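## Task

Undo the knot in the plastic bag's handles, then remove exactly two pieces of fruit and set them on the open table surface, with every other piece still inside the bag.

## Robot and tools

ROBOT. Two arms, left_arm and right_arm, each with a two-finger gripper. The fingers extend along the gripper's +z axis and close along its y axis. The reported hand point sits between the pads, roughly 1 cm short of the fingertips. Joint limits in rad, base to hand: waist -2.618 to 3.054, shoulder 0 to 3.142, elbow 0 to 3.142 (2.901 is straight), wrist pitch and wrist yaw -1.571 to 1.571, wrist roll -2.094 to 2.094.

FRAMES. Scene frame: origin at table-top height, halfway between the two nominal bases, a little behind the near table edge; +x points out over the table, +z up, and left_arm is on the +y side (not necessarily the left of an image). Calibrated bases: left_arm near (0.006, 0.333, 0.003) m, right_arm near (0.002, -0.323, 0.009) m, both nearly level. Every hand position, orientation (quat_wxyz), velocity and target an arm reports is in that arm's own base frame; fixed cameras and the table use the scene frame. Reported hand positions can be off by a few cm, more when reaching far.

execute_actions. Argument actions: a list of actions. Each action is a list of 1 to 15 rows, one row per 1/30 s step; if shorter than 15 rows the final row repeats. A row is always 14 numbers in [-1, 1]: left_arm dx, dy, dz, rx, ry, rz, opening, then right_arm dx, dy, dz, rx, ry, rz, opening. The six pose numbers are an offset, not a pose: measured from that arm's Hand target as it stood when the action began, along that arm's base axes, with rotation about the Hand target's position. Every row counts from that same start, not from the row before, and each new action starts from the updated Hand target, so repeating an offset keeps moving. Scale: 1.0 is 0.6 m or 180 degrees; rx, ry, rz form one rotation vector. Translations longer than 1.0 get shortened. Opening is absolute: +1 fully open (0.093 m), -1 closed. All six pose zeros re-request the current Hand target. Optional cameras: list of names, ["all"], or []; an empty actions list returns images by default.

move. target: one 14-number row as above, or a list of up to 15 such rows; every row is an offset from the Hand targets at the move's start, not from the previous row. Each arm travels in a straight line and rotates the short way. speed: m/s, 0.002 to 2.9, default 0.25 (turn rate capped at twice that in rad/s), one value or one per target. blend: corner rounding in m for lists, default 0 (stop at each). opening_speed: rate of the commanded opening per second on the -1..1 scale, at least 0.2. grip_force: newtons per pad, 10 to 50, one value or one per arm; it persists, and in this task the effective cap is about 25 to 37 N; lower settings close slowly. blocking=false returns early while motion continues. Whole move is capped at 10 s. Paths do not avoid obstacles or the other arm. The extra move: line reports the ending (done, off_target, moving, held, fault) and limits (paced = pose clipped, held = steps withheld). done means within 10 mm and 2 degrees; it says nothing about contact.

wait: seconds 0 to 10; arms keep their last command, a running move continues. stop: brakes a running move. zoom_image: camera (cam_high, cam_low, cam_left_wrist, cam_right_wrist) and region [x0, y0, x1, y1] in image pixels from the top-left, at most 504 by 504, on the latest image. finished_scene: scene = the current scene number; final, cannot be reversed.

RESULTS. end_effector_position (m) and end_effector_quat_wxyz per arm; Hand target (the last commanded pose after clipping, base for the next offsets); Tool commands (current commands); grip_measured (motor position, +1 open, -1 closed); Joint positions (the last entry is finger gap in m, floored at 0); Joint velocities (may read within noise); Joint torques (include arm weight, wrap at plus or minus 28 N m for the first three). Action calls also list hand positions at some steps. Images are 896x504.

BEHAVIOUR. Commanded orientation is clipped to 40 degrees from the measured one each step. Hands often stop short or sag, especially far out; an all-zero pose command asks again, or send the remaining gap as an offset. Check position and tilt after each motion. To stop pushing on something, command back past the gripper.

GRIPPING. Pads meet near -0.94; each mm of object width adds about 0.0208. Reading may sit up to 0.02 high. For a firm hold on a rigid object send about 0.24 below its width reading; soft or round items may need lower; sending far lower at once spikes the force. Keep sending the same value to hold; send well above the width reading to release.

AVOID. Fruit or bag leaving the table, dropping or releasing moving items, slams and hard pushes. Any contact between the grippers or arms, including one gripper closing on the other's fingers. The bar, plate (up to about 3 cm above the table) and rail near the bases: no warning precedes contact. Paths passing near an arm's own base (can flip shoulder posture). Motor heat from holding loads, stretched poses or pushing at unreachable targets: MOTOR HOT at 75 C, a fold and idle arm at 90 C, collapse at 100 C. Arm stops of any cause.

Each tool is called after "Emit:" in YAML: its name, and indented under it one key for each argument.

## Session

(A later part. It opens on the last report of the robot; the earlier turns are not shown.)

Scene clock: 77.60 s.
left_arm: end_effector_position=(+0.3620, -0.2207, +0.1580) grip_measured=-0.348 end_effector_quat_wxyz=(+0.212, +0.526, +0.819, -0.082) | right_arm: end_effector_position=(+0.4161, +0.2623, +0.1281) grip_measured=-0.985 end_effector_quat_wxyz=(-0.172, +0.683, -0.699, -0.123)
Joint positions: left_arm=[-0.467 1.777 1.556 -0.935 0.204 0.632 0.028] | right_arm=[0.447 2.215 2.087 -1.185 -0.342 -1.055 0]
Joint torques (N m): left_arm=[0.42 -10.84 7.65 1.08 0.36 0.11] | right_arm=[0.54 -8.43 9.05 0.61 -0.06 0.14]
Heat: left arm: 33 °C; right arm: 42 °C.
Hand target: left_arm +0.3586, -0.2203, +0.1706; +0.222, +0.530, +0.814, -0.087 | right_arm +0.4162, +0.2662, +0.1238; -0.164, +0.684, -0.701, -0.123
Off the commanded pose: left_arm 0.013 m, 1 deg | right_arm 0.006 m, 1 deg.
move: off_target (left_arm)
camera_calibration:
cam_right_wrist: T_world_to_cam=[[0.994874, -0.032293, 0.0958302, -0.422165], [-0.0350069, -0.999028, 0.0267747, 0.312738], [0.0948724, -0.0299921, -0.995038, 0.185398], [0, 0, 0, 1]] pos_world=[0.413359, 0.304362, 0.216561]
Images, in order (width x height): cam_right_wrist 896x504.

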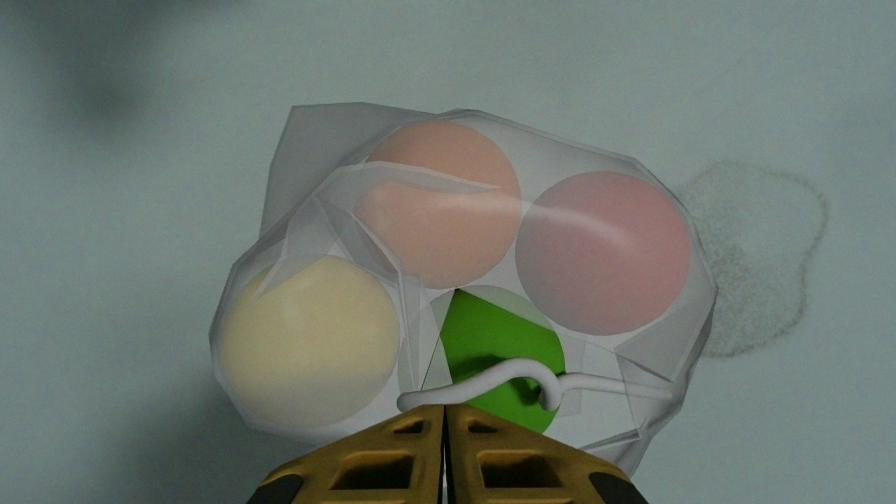

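Emit:
move:
  target:
    - [0,0,0,0,0,0,-0.35,-0.01,-0.04,-0.05,0,0,0,-0.35]
    - [0,0,0,0,0,0,-0.35,-0.01,-0.04,-0.15,0,0,0,-0.35]
  speed: 0.12
  cameras: ["cam_right_wrist"]

Emit:
move:
  target: [0,0,0,0,0,0,-0.35,0,0,0,0,0,0,-1]

Emit:
move:
  target: [0,0,0,0,0,0,-0.35,0,0.03,0.1,0,0,0,-1]
  speed: 0.12
  cameras: ["cam_right_wrist"]

Scene clock: 81.20 s.
left_arm: end_effector_position=(+0.3620, -0.2207, +0.1580) grip_measured=-0.348 end_effector_quat_wxyz=(+0.212, +0.526, +0.819, -0.082) | right_arm: end_effector_position=(+0.4088, +0.2406, +0.0387) grip_measured=-0.351 end_effector_quat_wxyz=(-0.161, +0.680, -0.704, -0.127)
Joint positions: left_arm=[-0.467 1.777 1.556 -0.935 0.204 0.632 0.028] | right_arm=[0.41 2.198 1.709 -0.859 -0.35 -1.088 0.028]
Joint torques (N m): left_arm=[0.39 -10.82 7.65 1.07 0.38 0.11] | right_arm=[0.14 -9.73 5.65 0.99 -0.08 0]
Heat: left arm: 34 °C; right arm: 41 °C.
Hand target: left_arm +0.3586, -0.2203, +0.1706; +0.222, +0.530, +0.814, -0.087 | right_arm +0.4102, +0.2423, +0.0338; -0.164, +0.684, -0.701, -0.123
Off the commanded pose: left_arm 0.013 m, 1 deg | right_arm 0.005 m, 1 deg.
move: off_target (left_arm)
camera_calibration:
cam_right_wrist: T_world_to_cam=[[0.996564, -0.0365954, 0.0742983, -0.405866], [-0.0394744, -0.998511, 0.0376574, 0.294505], [0.0728095, -0.0404609, -0.996525, 0.108025], [0, 0, 0, 1]] pos_world=[0.408232, 0.283584, 0.126715]
Images, in order (width x height): cam_right_wrist 896x504.

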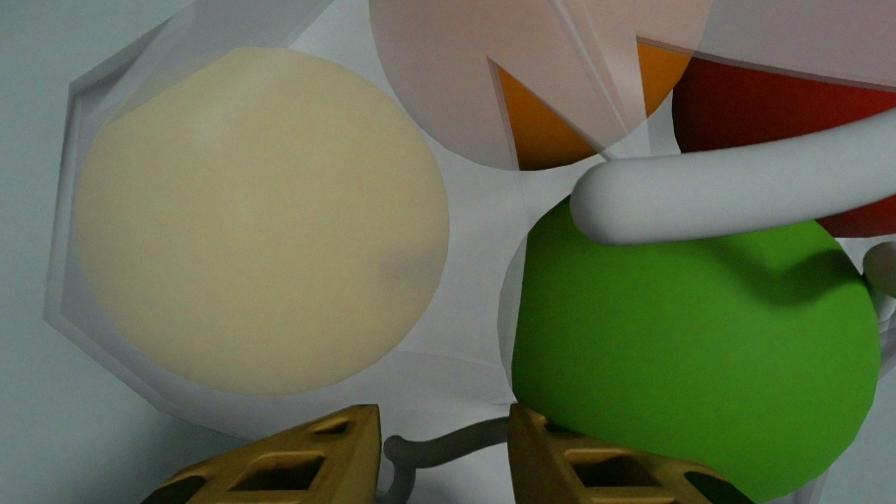

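Scene clock: 81.70 s.
left_arm: end_effector_position=(+0.3620, -0.2207, +0.1580) grip_measured=-0.348 end_effector_quat_wxyz=(+0.212, +0.526, +0.819, -0.082) | right_arm: end_effector_position=(+0.4094, +0.2409, +0.0388) grip_measured=-0.985 end_effector_quat_wxyz=(-0.162, +0.680, -0.703, -0.126)
Joint positions: left_arm=[-0.467 1.777 1.556 -0.935 0.204 0.632 0.028] | right_arm=[0.41 2.198 1.709 -0.856 -0.35 -1.088 0]
Joint torques (N m): left_arm=[0.47 -10.89 7.62 1.08 0.38 0.12] | right_arm=[0.09 -9.66 5.7 0.92 -0.1 0.01]
Heat: left arm: 34 °C; right arm: 41 °C.
Hand target: left_arm +0.3586, -0.2203, +0.1706; +0.222, +0.530, +0.814, -0.087 | right_arm +0.4102, +0.2423, +0.0338; -0.164, +0.684, -0.701, -0.123
Off the commanded pose: left_arm 0.013 m, 1 deg | right_arm 0.005 m, 1 deg.
move: off_target (left_arm)

Scene clock: 83.03 s.
left_arm: end_effector_position=(+0.3620, -0.2207, +0.1580) grip_measured=-0.348 end_effector_quat_wxyz=(+0.212, +0.526, +0.819, -0.082) | right_arm: end_effector_position=(+0.4095, +0.2560, +0.0854) grip_measured=-0.985 end_effector_quat_wxyz=(-0.159, +0.682, -0.702, -0.128)
Joint positions: left_arm=[-0.467 1.777 1.556 -0.935 0.204 0.632 0.028] | right_arm=[0.441 2.198 1.897 -1.04 -0.344 -1.061 0]
Joint velocities: left_arm=[0.012 0.007 0.002 -0.154 0.007 0.022 0] | right_arm=[within noise]
Joint torques (N m): left_arm=[0.47 -10.81 7.64 1.07 0.35 0.11] | right_arm=[0.64 -10.69 8.88 0.58 -0.07 0.12]
Heat: left arm: 34 °C; right arm: 41 °C.
Hand target: left_arm +0.3586, -0.2203, +0.1706; +0.222, +0.530, +0.814, -0.087 | right_arm +0.4102, +0.2603, +0.0938; -0.164, +0.684, -0.701, -0.123
Off the commanded pose: left_arm 0.013 m, 1 deg | right_arm 0.009 m, 1 deg.
move: off_target (left_arm)
camera_calibration:
cam_right_wrist: T_world_to_cam=[[0.996934, -0.03147, 0.0716379, -0.410693], [-0.034322, -0.998652, 0.0389358, 0.305978], [0.070316, -0.0412752, -0.99667, 0.156422], [0, 0, 0, 1]] pos_world=[0.408937, 0.299097, 0.173409]
Images, in order (width x height): cam_right_wrist 896x504.

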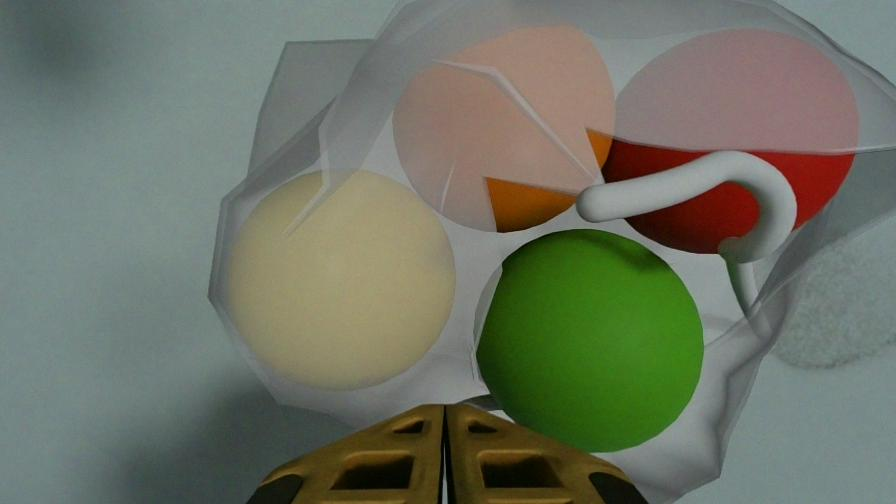

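Emit:
move:
  target:
    - [0,0,0,0,0,0,-0.35,0.0,0.0,0.07,0,0,0,0.7]
    - [0,0,0,0,0,0,-0.35,0.095,-0.005,0.05,0,0,0,0.7]
  cameras: ["cam_right_wrist"]

Scene clock: 87.37 s.
left_arm: end_effector_position=(+0.3620, -0.2207, +0.1580) grip_measured=-0.348 end_effector_quat_wxyz=(+0.212, +0.526, +0.819, -0.082) | right_arm: end_effector_position=(+0.4699, +0.2513, +0.1311) grip_measured=+0.699 end_effector_quat_wxyz=(-0.172, +0.677, -0.706, -0.117)
Joint positions: left_arm=[-0.467 1.777 1.556 -0.935 0.204 0.632 0.028] | right_arm=[0.384 2.569 2.737 -1.494 -0.344 -1.103 0.079]
Joint torques (N m): left_arm=[0.44 -10.89 7.71 1.07 0.38 0.11] | right_arm=[0.61 -9.63 8.32 0.59 -0.18 -0.04]
Heat: left arm: 34 °C; right arm: 40 °C.
Hand target: left_arm +0.3586, -0.2203, +0.1706; +0.222, +0.530, +0.814, -0.087 | right_arm +0.4671, +0.2573, +0.1237; -0.163, +0.684, -0.701, -0.123
Off the commanded pose: left_arm 0.013 m, 1 deg | right_arm 0.010 m, 2 deg.
move: off_target (left_arm)
camera_calibration:
cam_right_wrist: T_world_to_cam=[[0.993456, -0.0497601, 0.10281, -0.472103], [-0.0535362, -0.997977, 0.0343002, 0.310953], [0.100895, -0.0395797, -0.99411, 0.182472], [0, 0, 0, 1]] pos_world=[0.46725, 0.294054, 0.219268]
Images, in order (width x height): cam_right_wrist 896x504.

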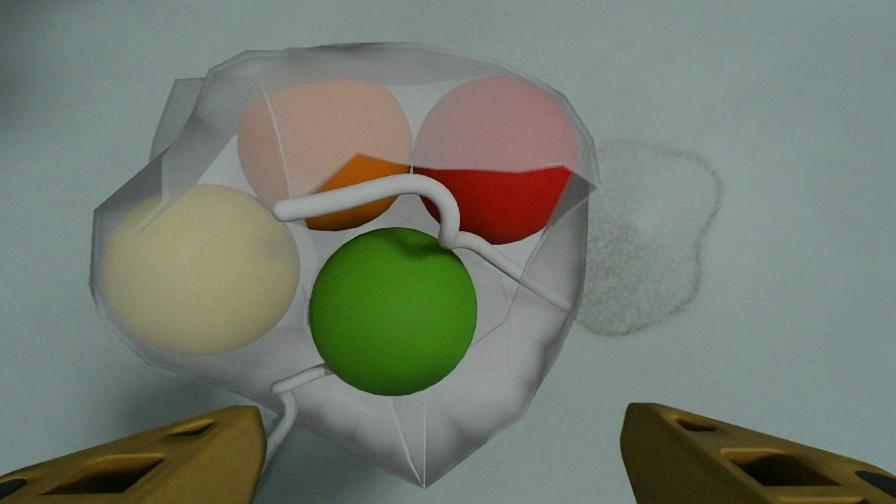

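Emit:
move:
  target:
    - [0,0,0,0,0,0,-0.35,-0.01,0.01,0,0,0,0,0.7]
    - [0,0,0,0,0,0,-0.35,-0.01,0.007,-0.175,0,0,0,0.7]
  speed: 0.12
  cameras: ["cam_right_wrist","cam_low"]

Scene clock: 90.90 s.
left_arm: end_effector_position=(+0.3620, -0.2207, +0.1580) grip_measured=-0.348 end_effector_quat_wxyz=(+0.212, +0.526, +0.819, -0.082) | right_arm: end_effector_position=(+0.4593, +0.2564, +0.0052) grip_measured=+0.699 end_effector_quat_wxyz=(-0.146, +0.682, -0.705, -0.129)
Joint positions: left_arm=[-0.467 1.777 1.556 -0.935 0.204 0.632 0.028] | right_arm=[0.4 2.492 2.093 -0.983 -0.346 -1.103 0.079]
Joint torques (N m): left_arm=[0.46 -10.85 7.65 1.08 0.36 0.13] | right_arm=[0.42 -14.64 5.33 0.85 -0.15 0.11]
Heat: left arm: 34 °C; right arm: 41 °C.
Hand target: left_arm +0.3586, -0.2203, +0.1706; +0.222, +0.530, +0.814, -0.087 | right_arm +0.4612, +0.2615, +0.0187; -0.163, +0.684, -0.701, -0.123
Off the commanded pose: left_arm 0.013 m, 1 deg | right_arm 0.015 m, 2 deg.
move: off_target (left_arm, right_arm)
camera_calibration:
cam_right_wrist: T_world_to_cam=[[0.998171, -0.0319276, 0.0513303, -0.454997], [-0.0348106, -0.997807, 0.0562893, 0.311119], [0.0494206, -0.0579732, -0.997094, 0.0868679], [0, 0, 0, 1]] pos_world=[0.460702, 0.300946, 0.092458]
Images, in order (width x height): cam_low 896x504, cam_right_wrist 896x504.

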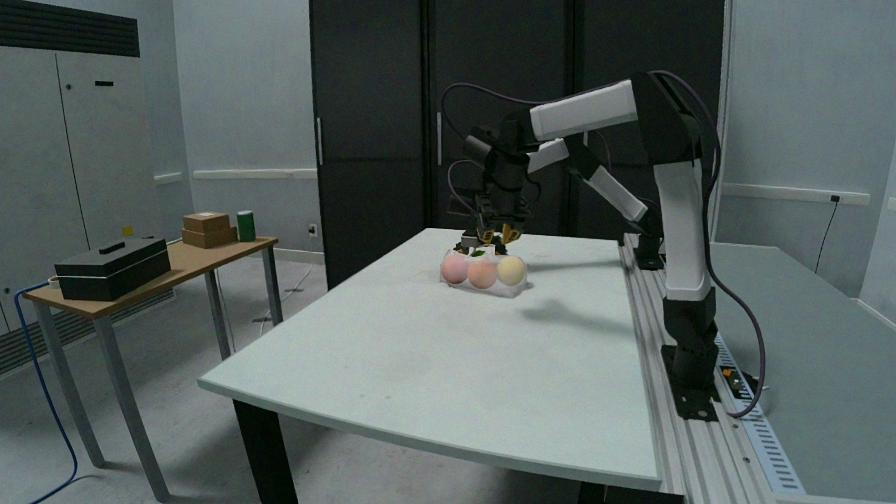

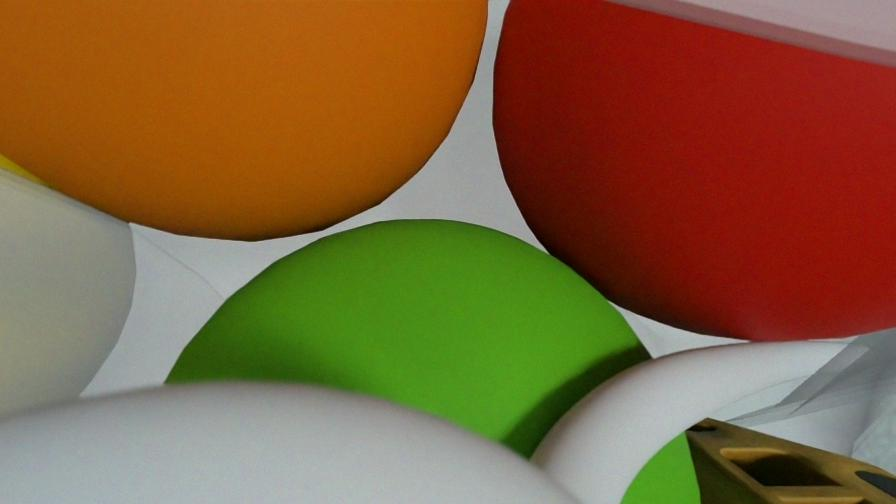

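Emit:
move:
  target: [0,0,0,0,0,0,-0.35,0,0,0,0,0,0,-0.1]
  opening_speed: 1.5

Emit:
move:
  target: [0,0,0,0,0,0,-0.35,0,-0.02,0.17,0,0,0,-0.1]
  speed: 0.12
  cameras: ["cam_right_wrist","cam_low"]

Scene clock: 92.13 s.
left_arm: end_effector_position=(+0.3620, -0.2207, +0.1580) grip_measured=-0.348 end_effector_quat_wxyz=(+0.212, +0.526, +0.819, -0.082) | right_arm: end_effector_position=(+0.4604, +0.2568, +0.0053) grip_measured=+0.168 end_effector_quat_wxyz=(-0.149, +0.682, -0.705, -0.128)
Joint positions: left_arm=[-0.467 1.777 1.556 -0.935 0.204 0.632 0.028] | right_arm=[0.4 2.492 2.092 -0.977 -0.346 -1.103 0.053]
Joint torques (N m): left_arm=[0.39 -10.89 7.66 1.07 0.37 0.13] | right_arm=[0.31 -14.69 5.34 0.8 -0.17 0.11]
Heat: left arm: 34 °C; right arm: 41 °C.
Hand target: left_arm +0.3586, -0.2203, +0.1706; +0.222, +0.530, +0.814, -0.087 | right_arm +0.4612, +0.2615, +0.0187; -0.163, +0.684, -0.701, -0.123
Off the commanded pose: left_arm 0.013 m, 1 deg | right_arm 0.014 m, 2 deg.
move: off_target (left_arm, right_arm)

Scene clock: 93.90 s.
left_arm: end_effector_position=(+0.3620, -0.2207, +0.1580) grip_measured=-0.348 end_effector_quat_wxyz=(+0.212, +0.526, +0.819, -0.082) | right_arm: end_effector_position=(+0.4606, +0.2470, +0.1136) grip_measured=+0.168 end_effector_quat_wxyz=(-0.157, +0.680, -0.706, -0.123)
Joint positions: left_arm=[-0.467 1.777 1.556 -0.935 0.204 0.632 0.028] | right_arm=[0.383 2.477 2.496 -1.382 -0.346 -1.114 0.053]
Joint torques (N m): left_arm=[0.44 -10.86 7.61 1.08 0.36 0.12] | right_arm=[-0.03 -11.66 8.83 0.55 -0.2 -0.04]
Heat: left arm: 34 °C; right arm: 42 °C.
Hand target: left_arm +0.3586, -0.2203, +0.1706; +0.222, +0.530, +0.814, -0.087 | right_arm +0.4612, +0.2494, +0.1208; -0.164, +0.684, -0.701, -0.123
Off the commanded pose: left_arm 0.013 m, 1 deg | right_arm 0.008 m, 1 deg.
move: off_target (left_arm)
camera_calibration:
cam_right_wrist: T_world_to_cam=[[0.996581, -0.0392172, 0.0727147, -0.461988], [-0.042833, -0.997887, 0.0488514, 0.300186], [0.0706452, -0.051799, -0.996156, 0.182978], [0, 0, 0, 1]] pos_world=[0.460341, 0.290912, 0.201203]
Images, in order (width x height): cam_low 896x504, cam_right_wrist 896x504.

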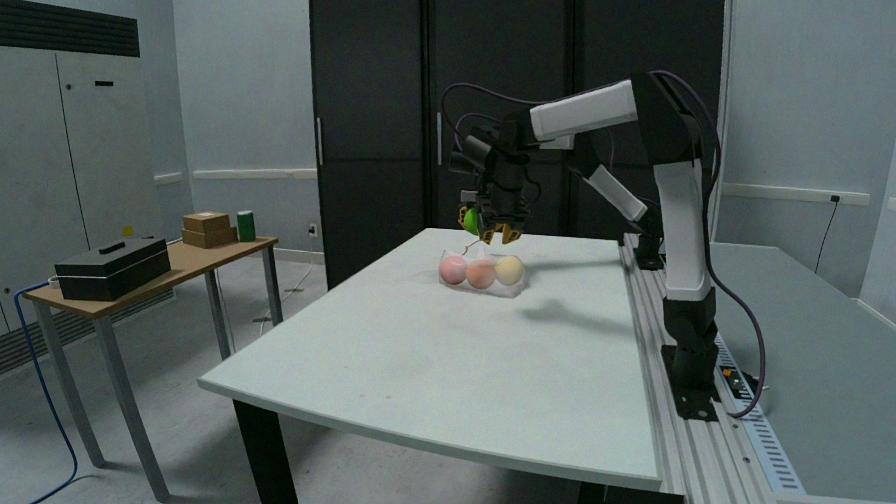

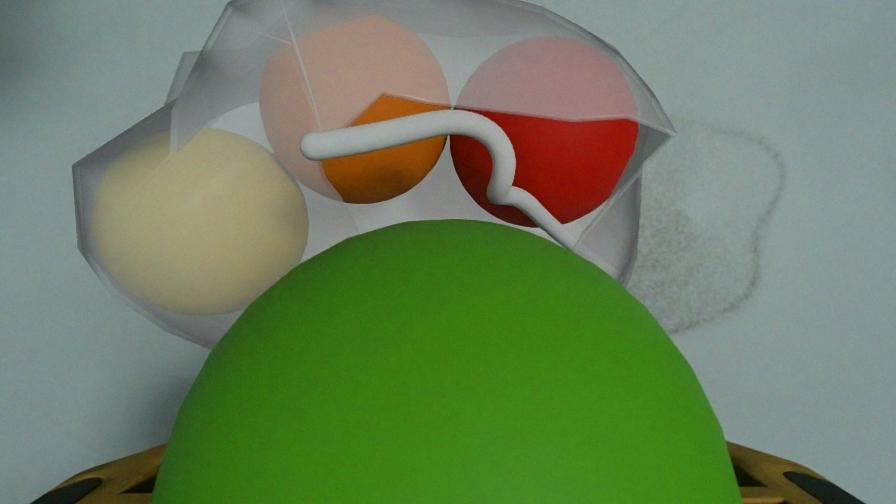

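Emit:
move:
  target:
    - [0,0,0,0,0,0,-0.35,-0.05,-0.23,0.06,0,0,0,-0.1]
    - [0,0,0,0,0,0,-0.35,-0.1,-0.23,-0.16,0,0,0,-0.1]
  speed: [0.25,0.12]
  blend: [0.03,0]
  cameras: ["cam_right_wrist","cam_low"]

Scene clock: 97.03 s.
left_arm: end_effector_position=(+0.3620, -0.2207, +0.1580) grip_measured=-0.348 end_effector_quat_wxyz=(+0.212, +0.526, +0.819, -0.082) | right_arm: end_effector_position=(+0.3976, +0.1039, +0.0112) grip_measured=+0.168 end_effector_quat_wxyz=(-0.142, +0.678, -0.710, -0.131)
Joint positions: left_arm=[-0.467 1.777 1.556 -0.935 0.204 0.632 0.028] | right_arm=[0.102 2.121 1.484 -0.867 -0.382 -1.41 0.053]
Joint torques (N m): left_arm=[0.46 -10.81 7.62 1.07 0.37 0.12] | right_arm=[0.7 -12.22 5.09 0.62 -0.3 0.05]
Heat: left arm: 34 °C; right arm: 43 °C.
Hand target: left_arm +0.3586, -0.2203, +0.1706; +0.222, +0.530, +0.814, -0.087 | right_arm +0.4012, +0.1114, +0.0248; -0.163, +0.684, -0.701, -0.123
Off the commanded pose: left_arm 0.013 m, 1 deg | right_arm 0.016 m, 3 deg.
move: off_target (left_arm, right_arm)
camera_calibration:
cam_right_wrist: T_world_to_cam=[[0.998348, -0.041213, 0.0400439, -0.39749], [-0.0435846, -0.99723, 0.060278, 0.159848], [0.0374487, -0.0619237, -0.997378, 0.0922936], [0, 0, 0, 1]] pos_world=[0.400344, 0.148738, 0.0983333]
Images, in order (width x height): cam_low 896x504, cam_right_wrist 896x504.

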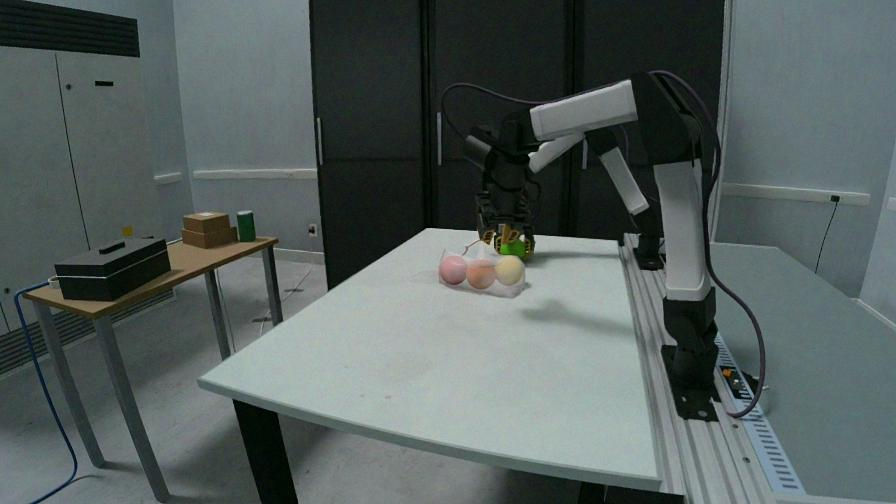

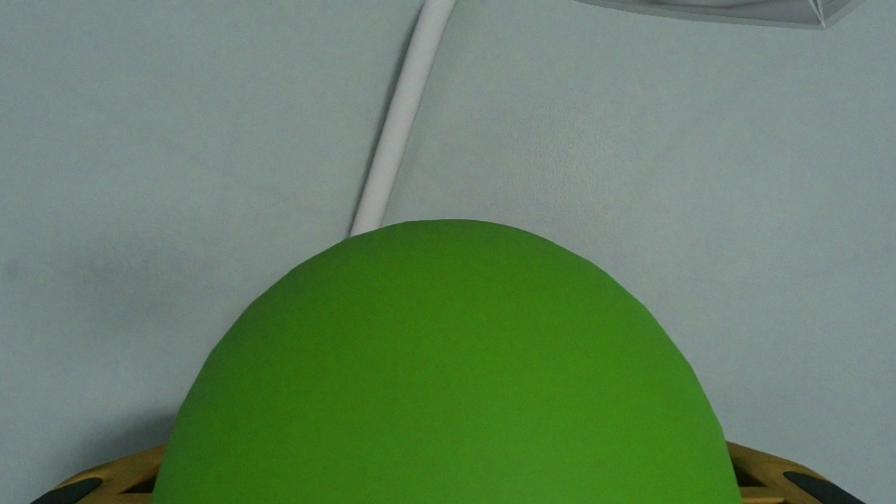

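Emit:
move:
  target:
    - [0,0,0,0,0,0,-0.35,-0.02,-0.05,0.07,0,0,0,-0.1]
    - [0,0,0,0,0,0,-0.35,-0.03,-0.14,0.07,0,0,0,-0.1]
    - [0,0,0,0,0,0,-0.35,-0.03,-0.14,0.008,0,0,0,-0.1]
  speed: [0.2,0.2,0.08]
  blend: [0.02,0.02,0]
  cameras: ["cam_right_wrist","cam_low"]

Scene clock: 99.23 s.
left_arm: end_effector_position=(+0.3620, -0.2207, +0.1580) grip_measured=-0.348 end_effector_quat_wxyz=(+0.212, +0.526, +0.819, -0.082) | right_arm: end_effector_position=(+0.3833, +0.0221, +0.0373) grip_measured=+0.168 end_effector_quat_wxyz=(-0.161, +0.680, -0.706, -0.114)
Joint positions: left_arm=[-0.467 1.777 1.556 -0.935 0.204 0.632 0.028] | right_arm=[-0.113 2.016 1.432 -0.955 -0.397 -1.639 0.053]
Joint torques (N m): left_arm=[0.46 -10.84 7.68 1.07 0.36 0.12] | right_arm=[0.39 -6.87 5.22 0.52 -0.36 -0.04]
Heat: left arm: 34 °C; right arm: 43 °C.
Hand target: left_arm +0.3586, -0.2203, +0.1706; +0.222, +0.530, +0.814, -0.087 | right_arm +0.3832, +0.0275, +0.0295; -0.164, +0.684, -0.701, -0.123
Off the commanded pose: left_arm 0.013 m, 1 deg | right_arm 0.009 m, 1 deg.
move: off_target (left_arm); blend cut to 0.0186 m at target 2
camera_calibration:
cam_right_wrist: T_world_to_cam=[[0.994858, -0.0433604, 0.0915237, -0.388142], [-0.0484916, -0.99733, 0.0546051, 0.0781446], [0.0889117, -0.0587625, -0.994305, 0.0939101], [0, 0, 0, 1]] pos_world=[0.381586, 0.0666244, 0.124632]
Images, in order (width x height): cam_low 896x504, cam_right_wrist 896x504.

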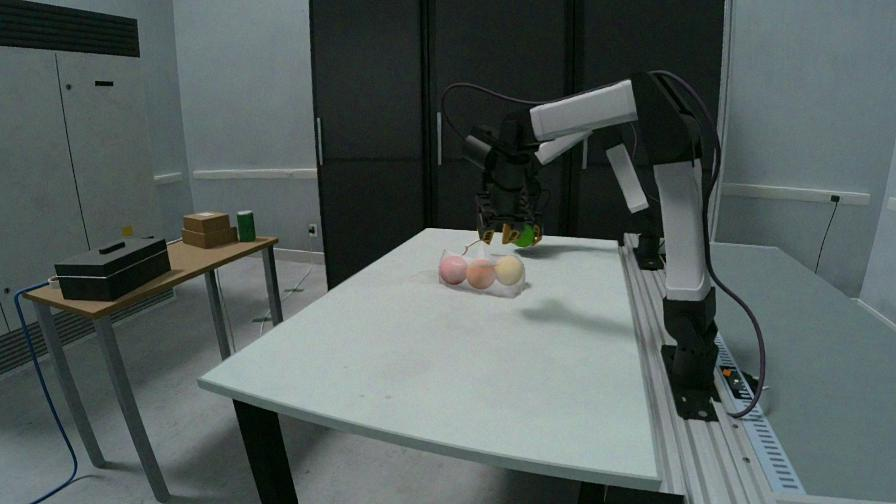

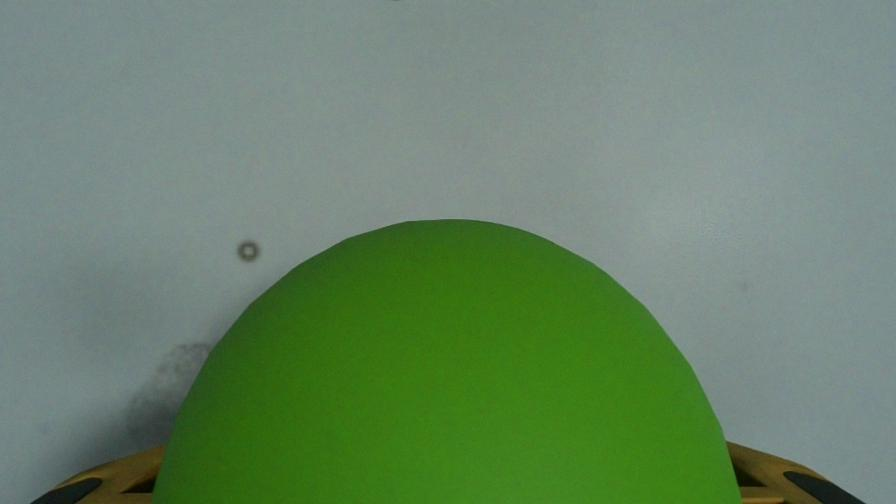

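Emit:
move:
  target: [0,0,0,0,0,0,-0.35,0,0,-0.033,0,0,0,-0.1]
  speed: 0.06

Scene clock: 100.67 s.
left_arm: end_effector_position=(+0.3620, -0.2207, +0.1580) grip_measured=-0.348 end_effector_quat_wxyz=(+0.212, +0.526, +0.819, -0.082) | right_arm: end_effector_position=(+0.3837, +0.0221, +0.0171) grip_measured=+0.168 end_effector_quat_wxyz=(-0.161, +0.680, -0.706, -0.115)
Joint positions: left_arm=[-0.467 1.777 1.556 -0.935 0.204 0.632 0.028] | right_arm=[-0.113 2.047 1.392 -0.885 -0.397 -1.64 0.053]
Joint torques (N m): left_arm=[0.44 -10.84 7.64 1.06 0.36 0.11] | right_arm=[0.4 -7.05 5 0.48 -0.33 -0.04]
Heat: left arm: 34 °C; right arm: 42 °C.
Hand target: left_arm +0.3586, -0.2203, +0.1706; +0.222, +0.530, +0.814, -0.087 | right_arm +0.3833, +0.0275, +0.0098; -0.164, +0.684, -0.701, -0.123
Off the commanded pose: left_arm 0.013 m, 1 deg | right_arm 0.009 m, 1 deg.
move: off_target (left_arm)

Release, lift, and go look over the bag.

Emit:
move:
  target: [0,0,0,0,0,0,-0.35,0,0,0,0,0,0,0.6]
  opening_speed: 0.5

Emit:
move:
  target:
    - [0,0,0,0,0,0,-0.35,0,0,0.16,0,0,0,0.6]
    - [0,0,0,0,0,0,-0.35,0.13,0.36,0.19,0,0,0,0.7]
  cameras: ["all"]

Scene clock: 102.77 s.
left_arm: end_effector_position=(+0.3620, -0.2207, +0.1580) grip_measured=-0.348 end_effector_quat_wxyz=(+0.212, +0.526, +0.819, -0.082) | right_arm: end_effector_position=(+0.3839, +0.0224, +0.0173) grip_measured=+0.599 end_effector_quat_wxyz=(-0.162, +0.680, -0.706, -0.115)
Joint positions: left_arm=[-0.467 1.777 1.556 -0.935 0.204 0.632 0.028] | right_arm=[-0.113 2.047 1.392 -0.884 -0.399 -1.64 0.074]
Joint torques (N m): left_arm=[0.44 -10.86 7.69 1.08 0.37 0.11] | right_arm=[0.43 -7.1 5.04 0.48 -0.29 -0.01]
Heat: left arm: 34 °C; right arm: 41 °C.
Hand target: left_arm +0.3586, -0.2203, +0.1706; +0.222, +0.530, +0.814, -0.087 | right_arm +0.3833, +0.0275, +0.0098; -0.164, +0.684, -0.701, -0.123
Off the commanded pose: left_arm 0.013 m, 1 deg | right_arm 0.009 m, 1 deg.
move: off_target (left_arm)

Scene clock: 106.40 s.
left_arm: end_effector_position=(+0.3620, -0.2207, +0.1580) grip_measured=-0.348 end_effector_quat_wxyz=(+0.212, +0.526, +0.819, -0.082) | right_arm: end_effector_position=(+0.4608, +0.2414, +0.1307) grip_measured=+0.699 end_effector_quat_wxyz=(-0.173, +0.684, -0.698, -0.122)
Joint positions: left_arm=[-0.467 1.777 1.556 -0.935 0.204 0.632 0.028] | right_arm=[0.368 2.439 2.488 -1.386 -0.362 -1.14 0.079]
Joint torques (N m): left_arm=[0.42 -10.81 7.64 1.07 0.37 0.11] | right_arm=[0.16 -9.32 8.69 0.6 -0.08 0.14]
Heat: left arm: 35 °C; right arm: 41 °C.
Hand target: left_arm +0.3586, -0.2203, +0.1706; +0.222, +0.530, +0.814, -0.087 | right_arm +0.4613, +0.2434, +0.1237; -0.163, +0.684, -0.701, -0.123
Off the commanded pose: left_arm 0.013 m, 1 deg | right_arm 0.007 m, 1 deg.
move: off_target (left_arm)
camera_calibration:
cam_left_wrist: T_world_to_cam=[[-0.890364, -0.450126, -0.0680991, 0.23263], [-0.448727, 0.892964, -0.0354802, 0.404451], [0.0767806, -0.00103239, -0.997047, 0.214532], [0, 0, 0, 1]] pos_world=[0.372141, -0.256226, 0.244091]
cam_right_wrist: T_world_to_cam=[[0.994539, -0.028952, 0.10027, -0.468813], [-0.0316978, -0.999162, 0.0258997, 0.292055], [0.0994359, -0.0289366, -0.994623, 0.180697], [0, 0, 0, 1]] pos_world=[0.457543, 0.283465, 0.219169]

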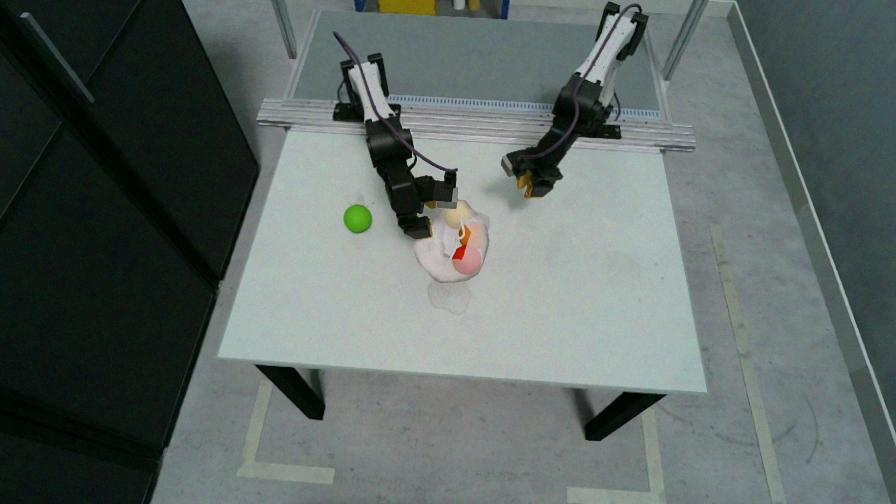

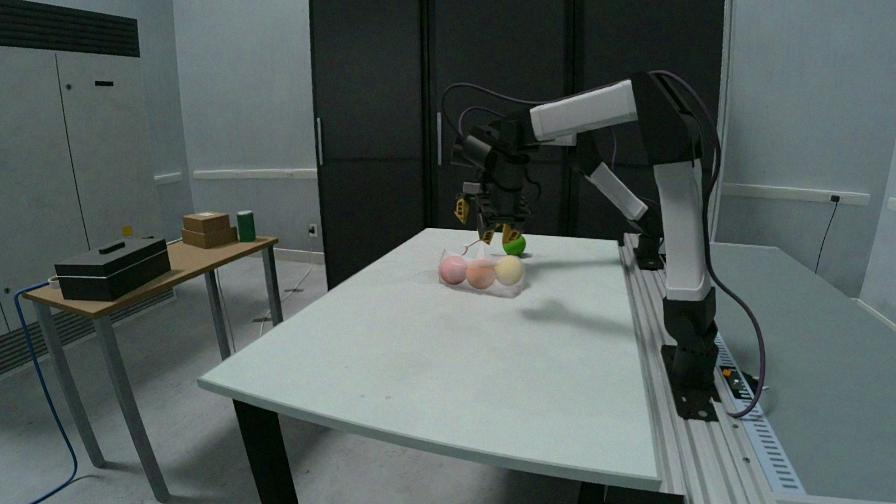

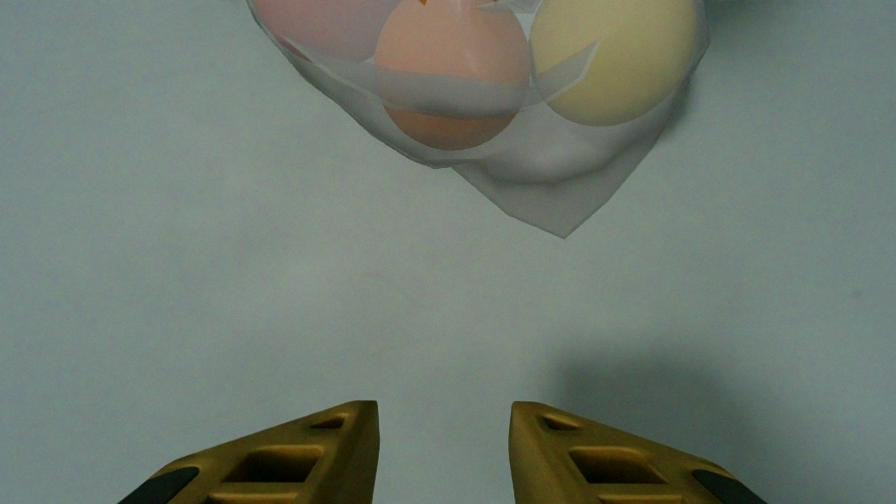

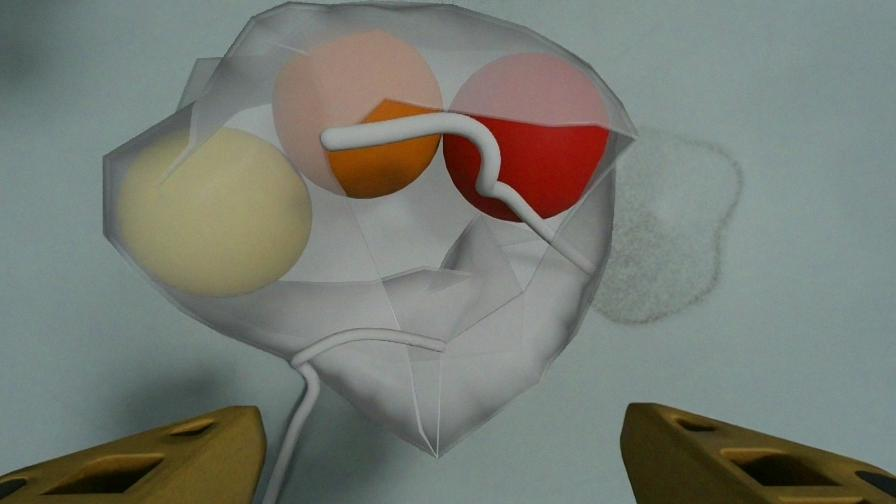

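Emit:
move:
  target:
    - [0,0,0,0,0,0,-0.35,0.045,0.112,0,0,0,0,-0.55]
    - [0,0,0,0,0,0,-0.35,0.045,0.112,-0.08,0,0,0,-0.55]
  speed: 0.15
  cameras: ["cam_right_wrist"]

Scene clock: 110.10 s.
left_arm: end_effector_position=(+0.3620, -0.2207, +0.1580) grip_measured=-0.348 end_effector_quat_wxyz=(+0.212, +0.526, +0.819, -0.082) | right_arm: end_effector_position=(+0.4836, +0.3042, +0.0804) grip_measured=-0.549 end_effector_quat_wxyz=(-0.186, +0.671, -0.708, -0.121)
Joint positions: left_arm=[-0.467 1.777 1.556 -0.935 0.204 0.632 0.028] | right_arm=[0.464 2.739 2.847 -1.38 -0.338 -1.003 0.019]
Joint torques (N m): left_arm=[0.47 -10.86 7.62 1.08 0.36 0.12] | right_arm=[0.4 -11.06 8.18 1.07 -0.06 -0.02]
Heat: left arm: 35 °C; right arm: 41 °C.
Hand target: left_arm +0.3586, -0.2203, +0.1706; +0.222, +0.530, +0.814, -0.087 | right_arm +0.4883, +0.3106, +0.0758; -0.164, +0.684, -0.701, -0.123
Off the commanded pose: left_arm 0.013 m, 1 deg | right_arm 0.009 m, 3 deg.
elbow stopped short (right arm): the move would have taken joint 3 (elbow) straighter than the controller allows.
move: off_target (left_arm, right_arm)
camera_calibration:
cam_right_wrist: T_world_to_cam=[[0.991562, -0.0658717, 0.111654, -0.472797], [-0.0671379, -0.997715, 0.0076145, 0.374937], [0.110897, -0.0150465, -0.993718, 0.120423], [0, 0, 0, 1]] pos_world=[0.480625, 0.344748, 0.169601]
Images, in order (width x height): cam_right_wrist 896x504.

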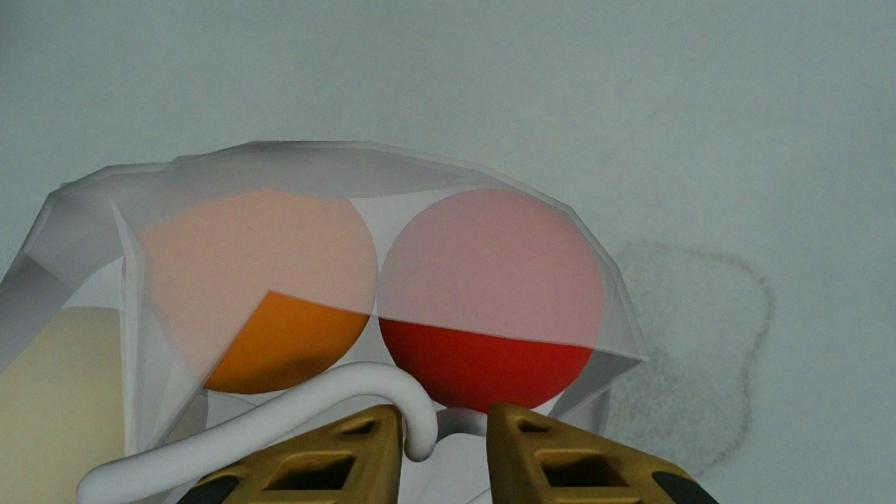

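Emit:
move:
  target:
    - [0,0,0,0,0,0,-0.35,-0.025,-0.012,0,0,0,0,-0.45]
    - [0,0,0,0,0,0,-0.35,-0.025,-0.012,-0.055,0,0,0,-0.45]
  speed: 0.1
  cameras: ["cam_right_wrist"]

Scene clock: 112.73 s.
left_arm: end_effector_position=(+0.3620, -0.2207, +0.1580) grip_measured=-0.348 end_effector_quat_wxyz=(+0.212, +0.526, +0.819, -0.082) | right_arm: end_effector_position=(+0.4694, +0.2970, +0.0208) grip_measured=-0.451 end_effector_quat_wxyz=(-0.138, +0.679, -0.709, -0.134)
Joint positions: left_arm=[-0.467 1.777 1.556 -0.935 0.204 0.632 0.028] | right_arm=[0.464 2.681 2.515 -1.211 -0.337 -1.032 0.024]
Joint torques (N m): left_arm=[0.49 -10.89 7.66 1.07 0.38 0.11] | right_arm=[0.44 -16.4 5.64 0.88 -0.11 0.04]
Heat: left arm: 35 °C; right arm: 42 °C.
Hand target: left_arm +0.3586, -0.2203, +0.1706; +0.222, +0.530, +0.814, -0.087 | right_arm +0.4733, +0.3034, +0.0427; -0.164, +0.684, -0.701, -0.123
Off the commanded pose: left_arm 0.013 m, 1 deg | right_arm 0.023 m, 3 deg.
move: off_target (left_arm, right_arm)
camera_calibration:
cam_right_wrist: T_world_to_cam=[[0.998862, -0.0359426, 0.031352, -0.463218], [-0.0378147, -0.997402, 0.0613204, 0.352324], [0.0290666, -0.0624361, -0.997626, 0.115171], [0, 0, 0, 1]] pos_world=[0.472667, 0.341951, 0.107816]
Images, in order (width x height): cam_right_wrist 896x504.

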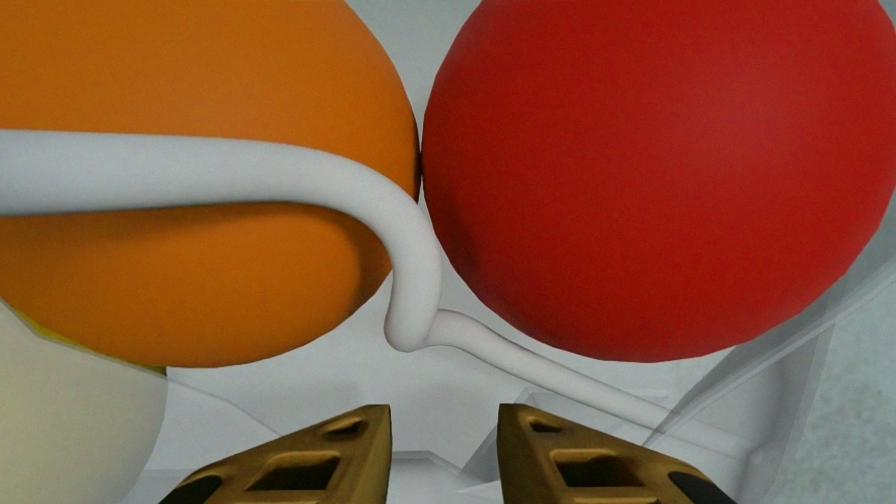

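Emit:
move:
  target:
    - [0,0,0,0,0,0,-0.35,0,0.01,0.1,0,0,0,0.7]
    - [0,0,0,0,0,0,-0.35,0.02,-0.02,0.16,0,0,0,0.7]
  speed: 0.15
  cameras: ["cam_right_wrist"]

Scene clock: 115.07 s.
left_arm: end_effector_position=(+0.3620, -0.2207, +0.1580) grip_measured=-0.348 end_effector_quat_wxyz=(+0.212, +0.526, +0.819, -0.082) | right_arm: end_effector_position=(+0.4870, +0.2863, +0.1083) grip_measured=+0.699 end_effector_quat_wxyz=(-0.198, +0.663, -0.713, -0.113)
Joint positions: left_arm=[-0.467 1.777 1.556 -0.935 0.204 0.632 0.028] | right_arm=[0.433 2.681 2.843 -1.411 -0.336 -1.011 0.079]
Joint torques (N m): left_arm=[0.49 -10.82 7.65 1.06 0.37 0.12] | right_arm=[0.31 -16.01 8.42 0.78 -0.19 -0.02]
Heat: left arm: 35 °C; right arm: 42 °C.
Hand target: left_arm +0.3586, -0.2203, +0.1706; +0.222, +0.530, +0.814, -0.087 | right_arm +0.4852, +0.2914, +0.1387; -0.163, +0.684, -0.701, -0.123
Off the commanded pose: left_arm 0.013 m, 1 deg | right_arm 0.031 m, 5 deg.
elbow stopped short (right arm): the move would have taken joint 3 (elbow) straighter than the controller allows.
move: off_target (left_arm, right_arm)
camera_calibration:
cam_right_wrist: T_world_to_cam=[[0.986713, -0.0900319, 0.13525, -0.473798], [-0.0907505, -0.995873, -0.000855421, 0.368929], [0.134769, -0.0114299, -0.990811, 0.134485], [0, 0, 0, 1]] pos_world=[0.482859, 0.326287, 0.197646]
Images, in order (width x height): cam_right_wrist 896x504.

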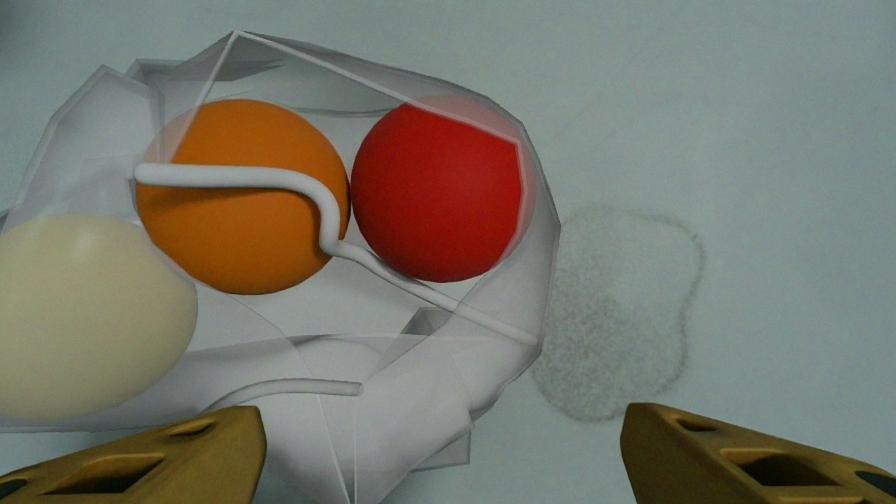

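Emit:
move:
  target: [0,0,0,0,0,0,-0.35,-0.25,-0.35,0.1,0,0,0,0.0]

Emit:
move:
  target: [0.1,-0.133,0.0,0,0,0.36,0.65,0,0,0,0,0,0,0]
  cameras: ["cam_left_wrist","cam_high"]

Scene clock: 118.77 s.
left_arm: end_effector_position=(+0.3620, -0.2207, +0.1580) grip_measured=-0.348 end_effector_quat_wxyz=(+0.212, +0.526, +0.819, -0.082) | right_arm: end_effector_position=(+0.3439, +0.0784, +0.1932) grip_measured=+0.001 end_effector_quat_wxyz=(-0.161, +0.680, -0.706, -0.118)
Joint positions: left_arm=[-0.467 1.777 1.556 -0.935 0.204 0.632 0.028] | right_arm=[0.041 1.797 1.762 -1.446 -0.392 -1.475 0.045]
Joint torques (N m): left_arm=[0.5 -10.88 7.66 1.06 0.35 0.12] | right_arm=[0.21 -9.21 5.23 0.31 -0.31 -0.05]
Heat: left arm: 35 °C; right arm: 43 °C.
Hand target: left_arm +0.3586, -0.2203, +0.1706; +0.222, +0.530, +0.814, -0.087 | right_arm +0.3352, +0.0815, +0.1988; -0.164, +0.684, -0.701, -0.123
Off the commanded pose: left_arm 0.013 m, 1 deg | right_arm 0.011 m, 1 deg.
move: off_target (left_arm, right_arm)

Scene clock: 122.10 s.
left_arm: end_effector_position=(+0.4202, -0.2952, +0.1753) grip_measured=+0.648 end_effector_quat_wxyz=(+0.237, +0.011, +0.971, +0.039) | right_arm: end_effector_position=(+0.3439, +0.0784, +0.1932) grip_measured=+0.001 end_effector_quat_wxyz=(-0.161, +0.680, -0.705, -0.118)
Joint positions: left_arm=[-0.731 2.324 2.442 -1.367 -0.369 -0.648 0.076] | right_arm=[0.041 1.797 1.762 -1.446 -0.392 -1.476 0.045]
Joint torques (N m): left_arm=[-0.68 -10.71 8.5 0.92 -0.38 -0.11] | right_arm=[0.14 -9.16 5.2 0.27 -0.29 -0.01]
Heat: left arm: 36 °C; right arm: 43 °C.
Hand target: left_arm +0.4187, -0.2999, +0.1707; +0.234, +0.012, +0.971, +0.045 | right_arm +0.3353, +0.0815, +0.1988; -0.164, +0.684, -0.700, -0.123
Off the commanded pose: left_arm 0.007 m, 1 deg | right_arm 0.011 m, 1 deg.
move: off_target (right_arm)
camera_calibration:
cam_left_wrist: T_world_to_cam=[[0.0157105, -0.998048, -0.0604503, -0.29183], [-0.997991, -0.0119405, -0.0622283, 0.466153], [0.061385, 0.0613065, -0.99623, 0.251979], [0, 0, 0, 1]] pos_world=[0.454333, -0.301142, 0.262395]
Images, in order (width x height): cam_high 896x504, cam_left_wrist 896x504.

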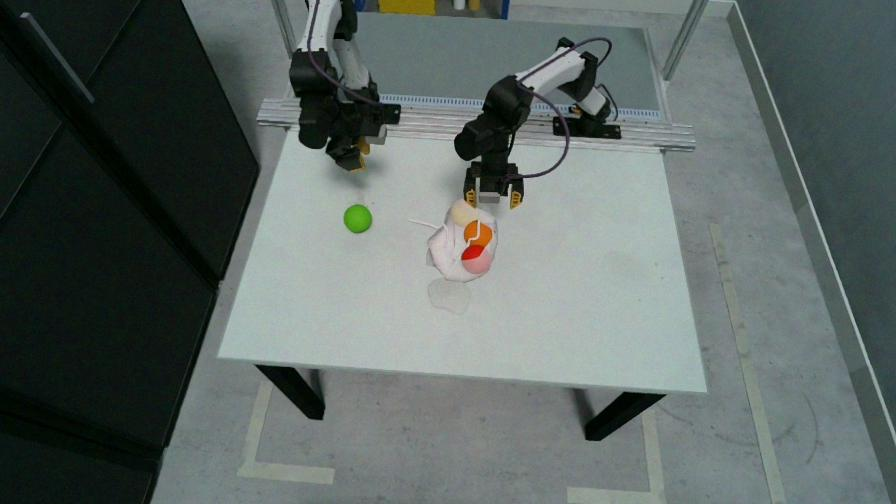

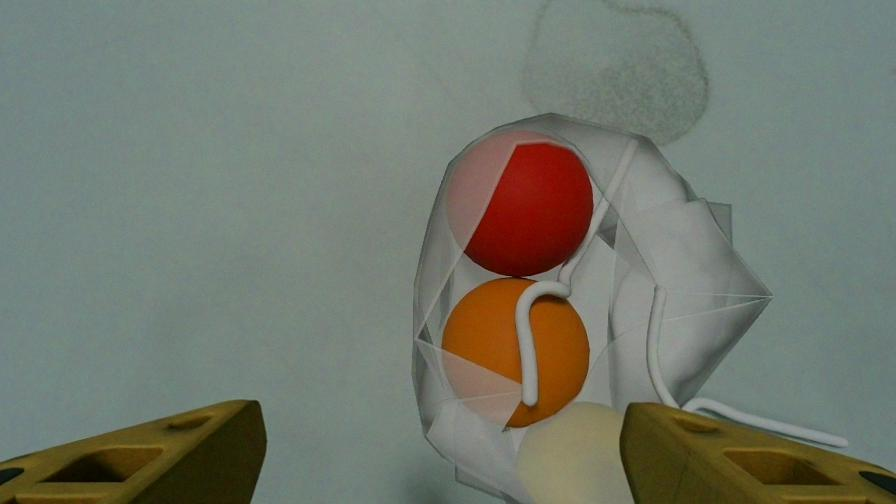

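Emit:
move:
  target: [-0.003,-0.042,-0.12,0,0,-0.167,0.55,0,0,0,0,0,0,0]
  speed: 0.15
  cameras: ["cam_left_wrist"]

Scene clock: 126.30 s.
left_arm: end_effector_position=(+0.4173, -0.3245, +0.0838) grip_measured=+0.552 end_effector_quat_wxyz=(+0.224, +0.260, +0.939, -0.003) | right_arm: end_effector_position=(+0.3439, +0.0784, +0.1932) grip_measured=+0.001 end_effector_quat_wxyz=(-0.161, +0.680, -0.705, -0.118)
Joint positions: left_arm=[-0.72 2.221 1.899 -0.834 -0.185 -0.14 0.072] | right_arm=[0.041 1.797 1.762 -1.446 -0.392 -1.476 0.045]
Joint torques (N m): left_arm=[0.47 -15.57 5.23 1.44 0.07 0.15] | right_arm=[0.2 -9.17 5.14 0.31 -0.31 -0.03]
Heat: left arm: 38 °C; right arm: 43 °C.
Hand target: left_arm +0.4169, -0.3252, +0.0987; +0.238, +0.263, +0.935, -0.017 | right_arm +0.3353, +0.0815, +0.1988; -0.164, +0.684, -0.700, -0.123
Off the commanded pose: left_arm 0.015 m, 2 deg | right_arm 0.011 m, 1 deg.
move: off_target (left_arm, right_arm)
camera_calibration:
cam_left_wrist: T_world_to_cam=[[-0.474707, -0.875517, -0.0901295, -0.079514], [-0.877828, 0.478393, -0.0236333, 0.562949], [0.0638087, 0.0678992, -0.99565, 0.163867], [0, 0, 0, 1]] pos_world=[0.44597, -0.350053, 0.169292]
Images, in order (width x height): cam_left_wrist 896x504.

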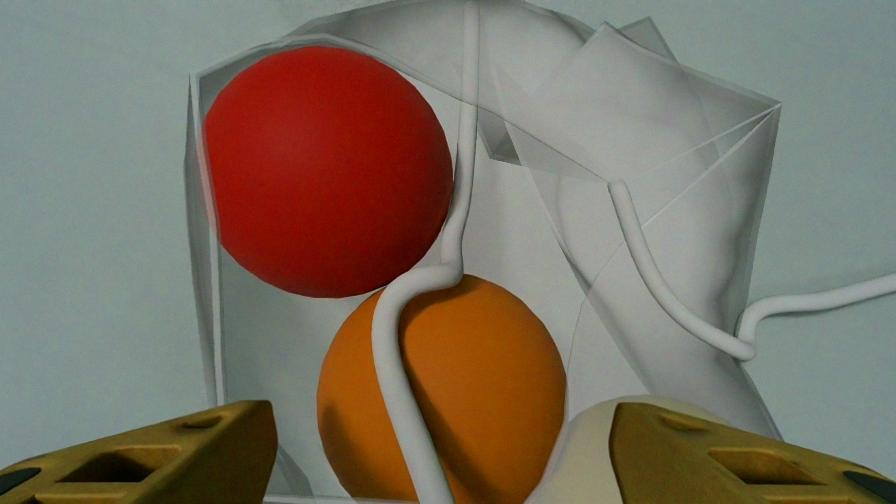

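Emit:
move:
  target: [-0.01,0.017,-0.03,0,0,0.14,0.55,0,0,0,0,0,0,0]
  speed: 0.15
  cameras: ["cam_left_wrist"]

Scene clock: 129.40 s.
left_arm: end_effector_position=(+0.4123, -0.3089, +0.0842) grip_measured=+0.552 end_effector_quat_wxyz=(+0.238, +0.051, +0.970, +0.030) | right_arm: end_effector_position=(+0.3439, +0.0784, +0.1932) grip_measured=+0.001 end_effector_quat_wxyz=(-0.161, +0.680, -0.705, -0.118)
Joint positions: left_arm=[-0.755 2.235 1.922 -0.917 -0.35 -0.588 0.072] | right_arm=[0.041 1.797 1.762 -1.446 -0.392 -1.476 0.045]
Joint torques (N m): left_arm=[-0.84 -10.52 9.06 0.92 -0.35 -0.12] | right_arm=[0.1 -9.17 5.23 0.3 -0.3 -0.02]
Heat: left arm: 38 °C; right arm: 42 °C.
Hand target: left_arm +0.4109, -0.3151, +0.0807; +0.236, +0.053, +0.970, +0.035 | right_arm +0.3353, +0.0815, +0.1988; -0.164, +0.684, -0.700, -0.123
Off the commanded pose: left_arm 0.007 m, 1 deg | right_arm 0.011 m, 1 deg.
move: off_target (right_arm)
camera_calibration:
cam_left_wrist: T_world_to_cam=[[-0.0676621, -0.995751, -0.0624617, -0.275544], [-0.995592, 0.0714618, -0.060746, 0.477086], [0.0649515, 0.0580762, -0.996197, 0.160034], [0, 0, 0, 1]] pos_world=[0.445945, -0.317761, 0.171195]
Images, in order (width x height): cam_left_wrist 896x504.

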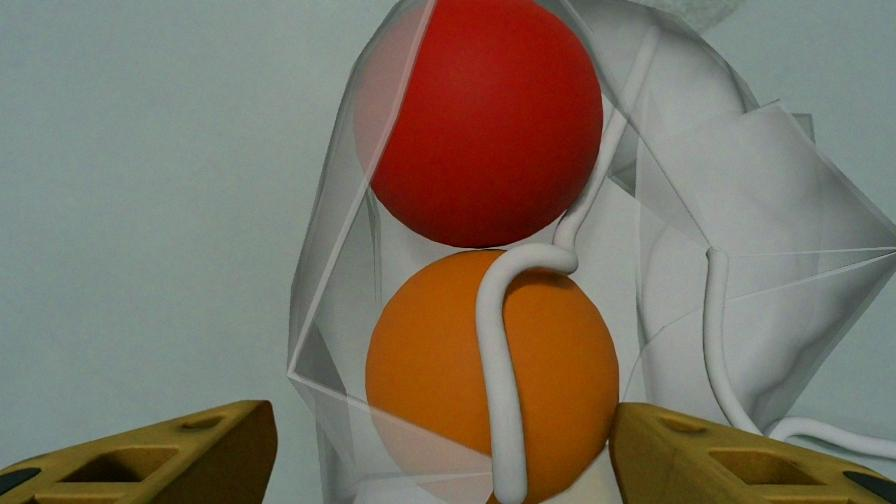

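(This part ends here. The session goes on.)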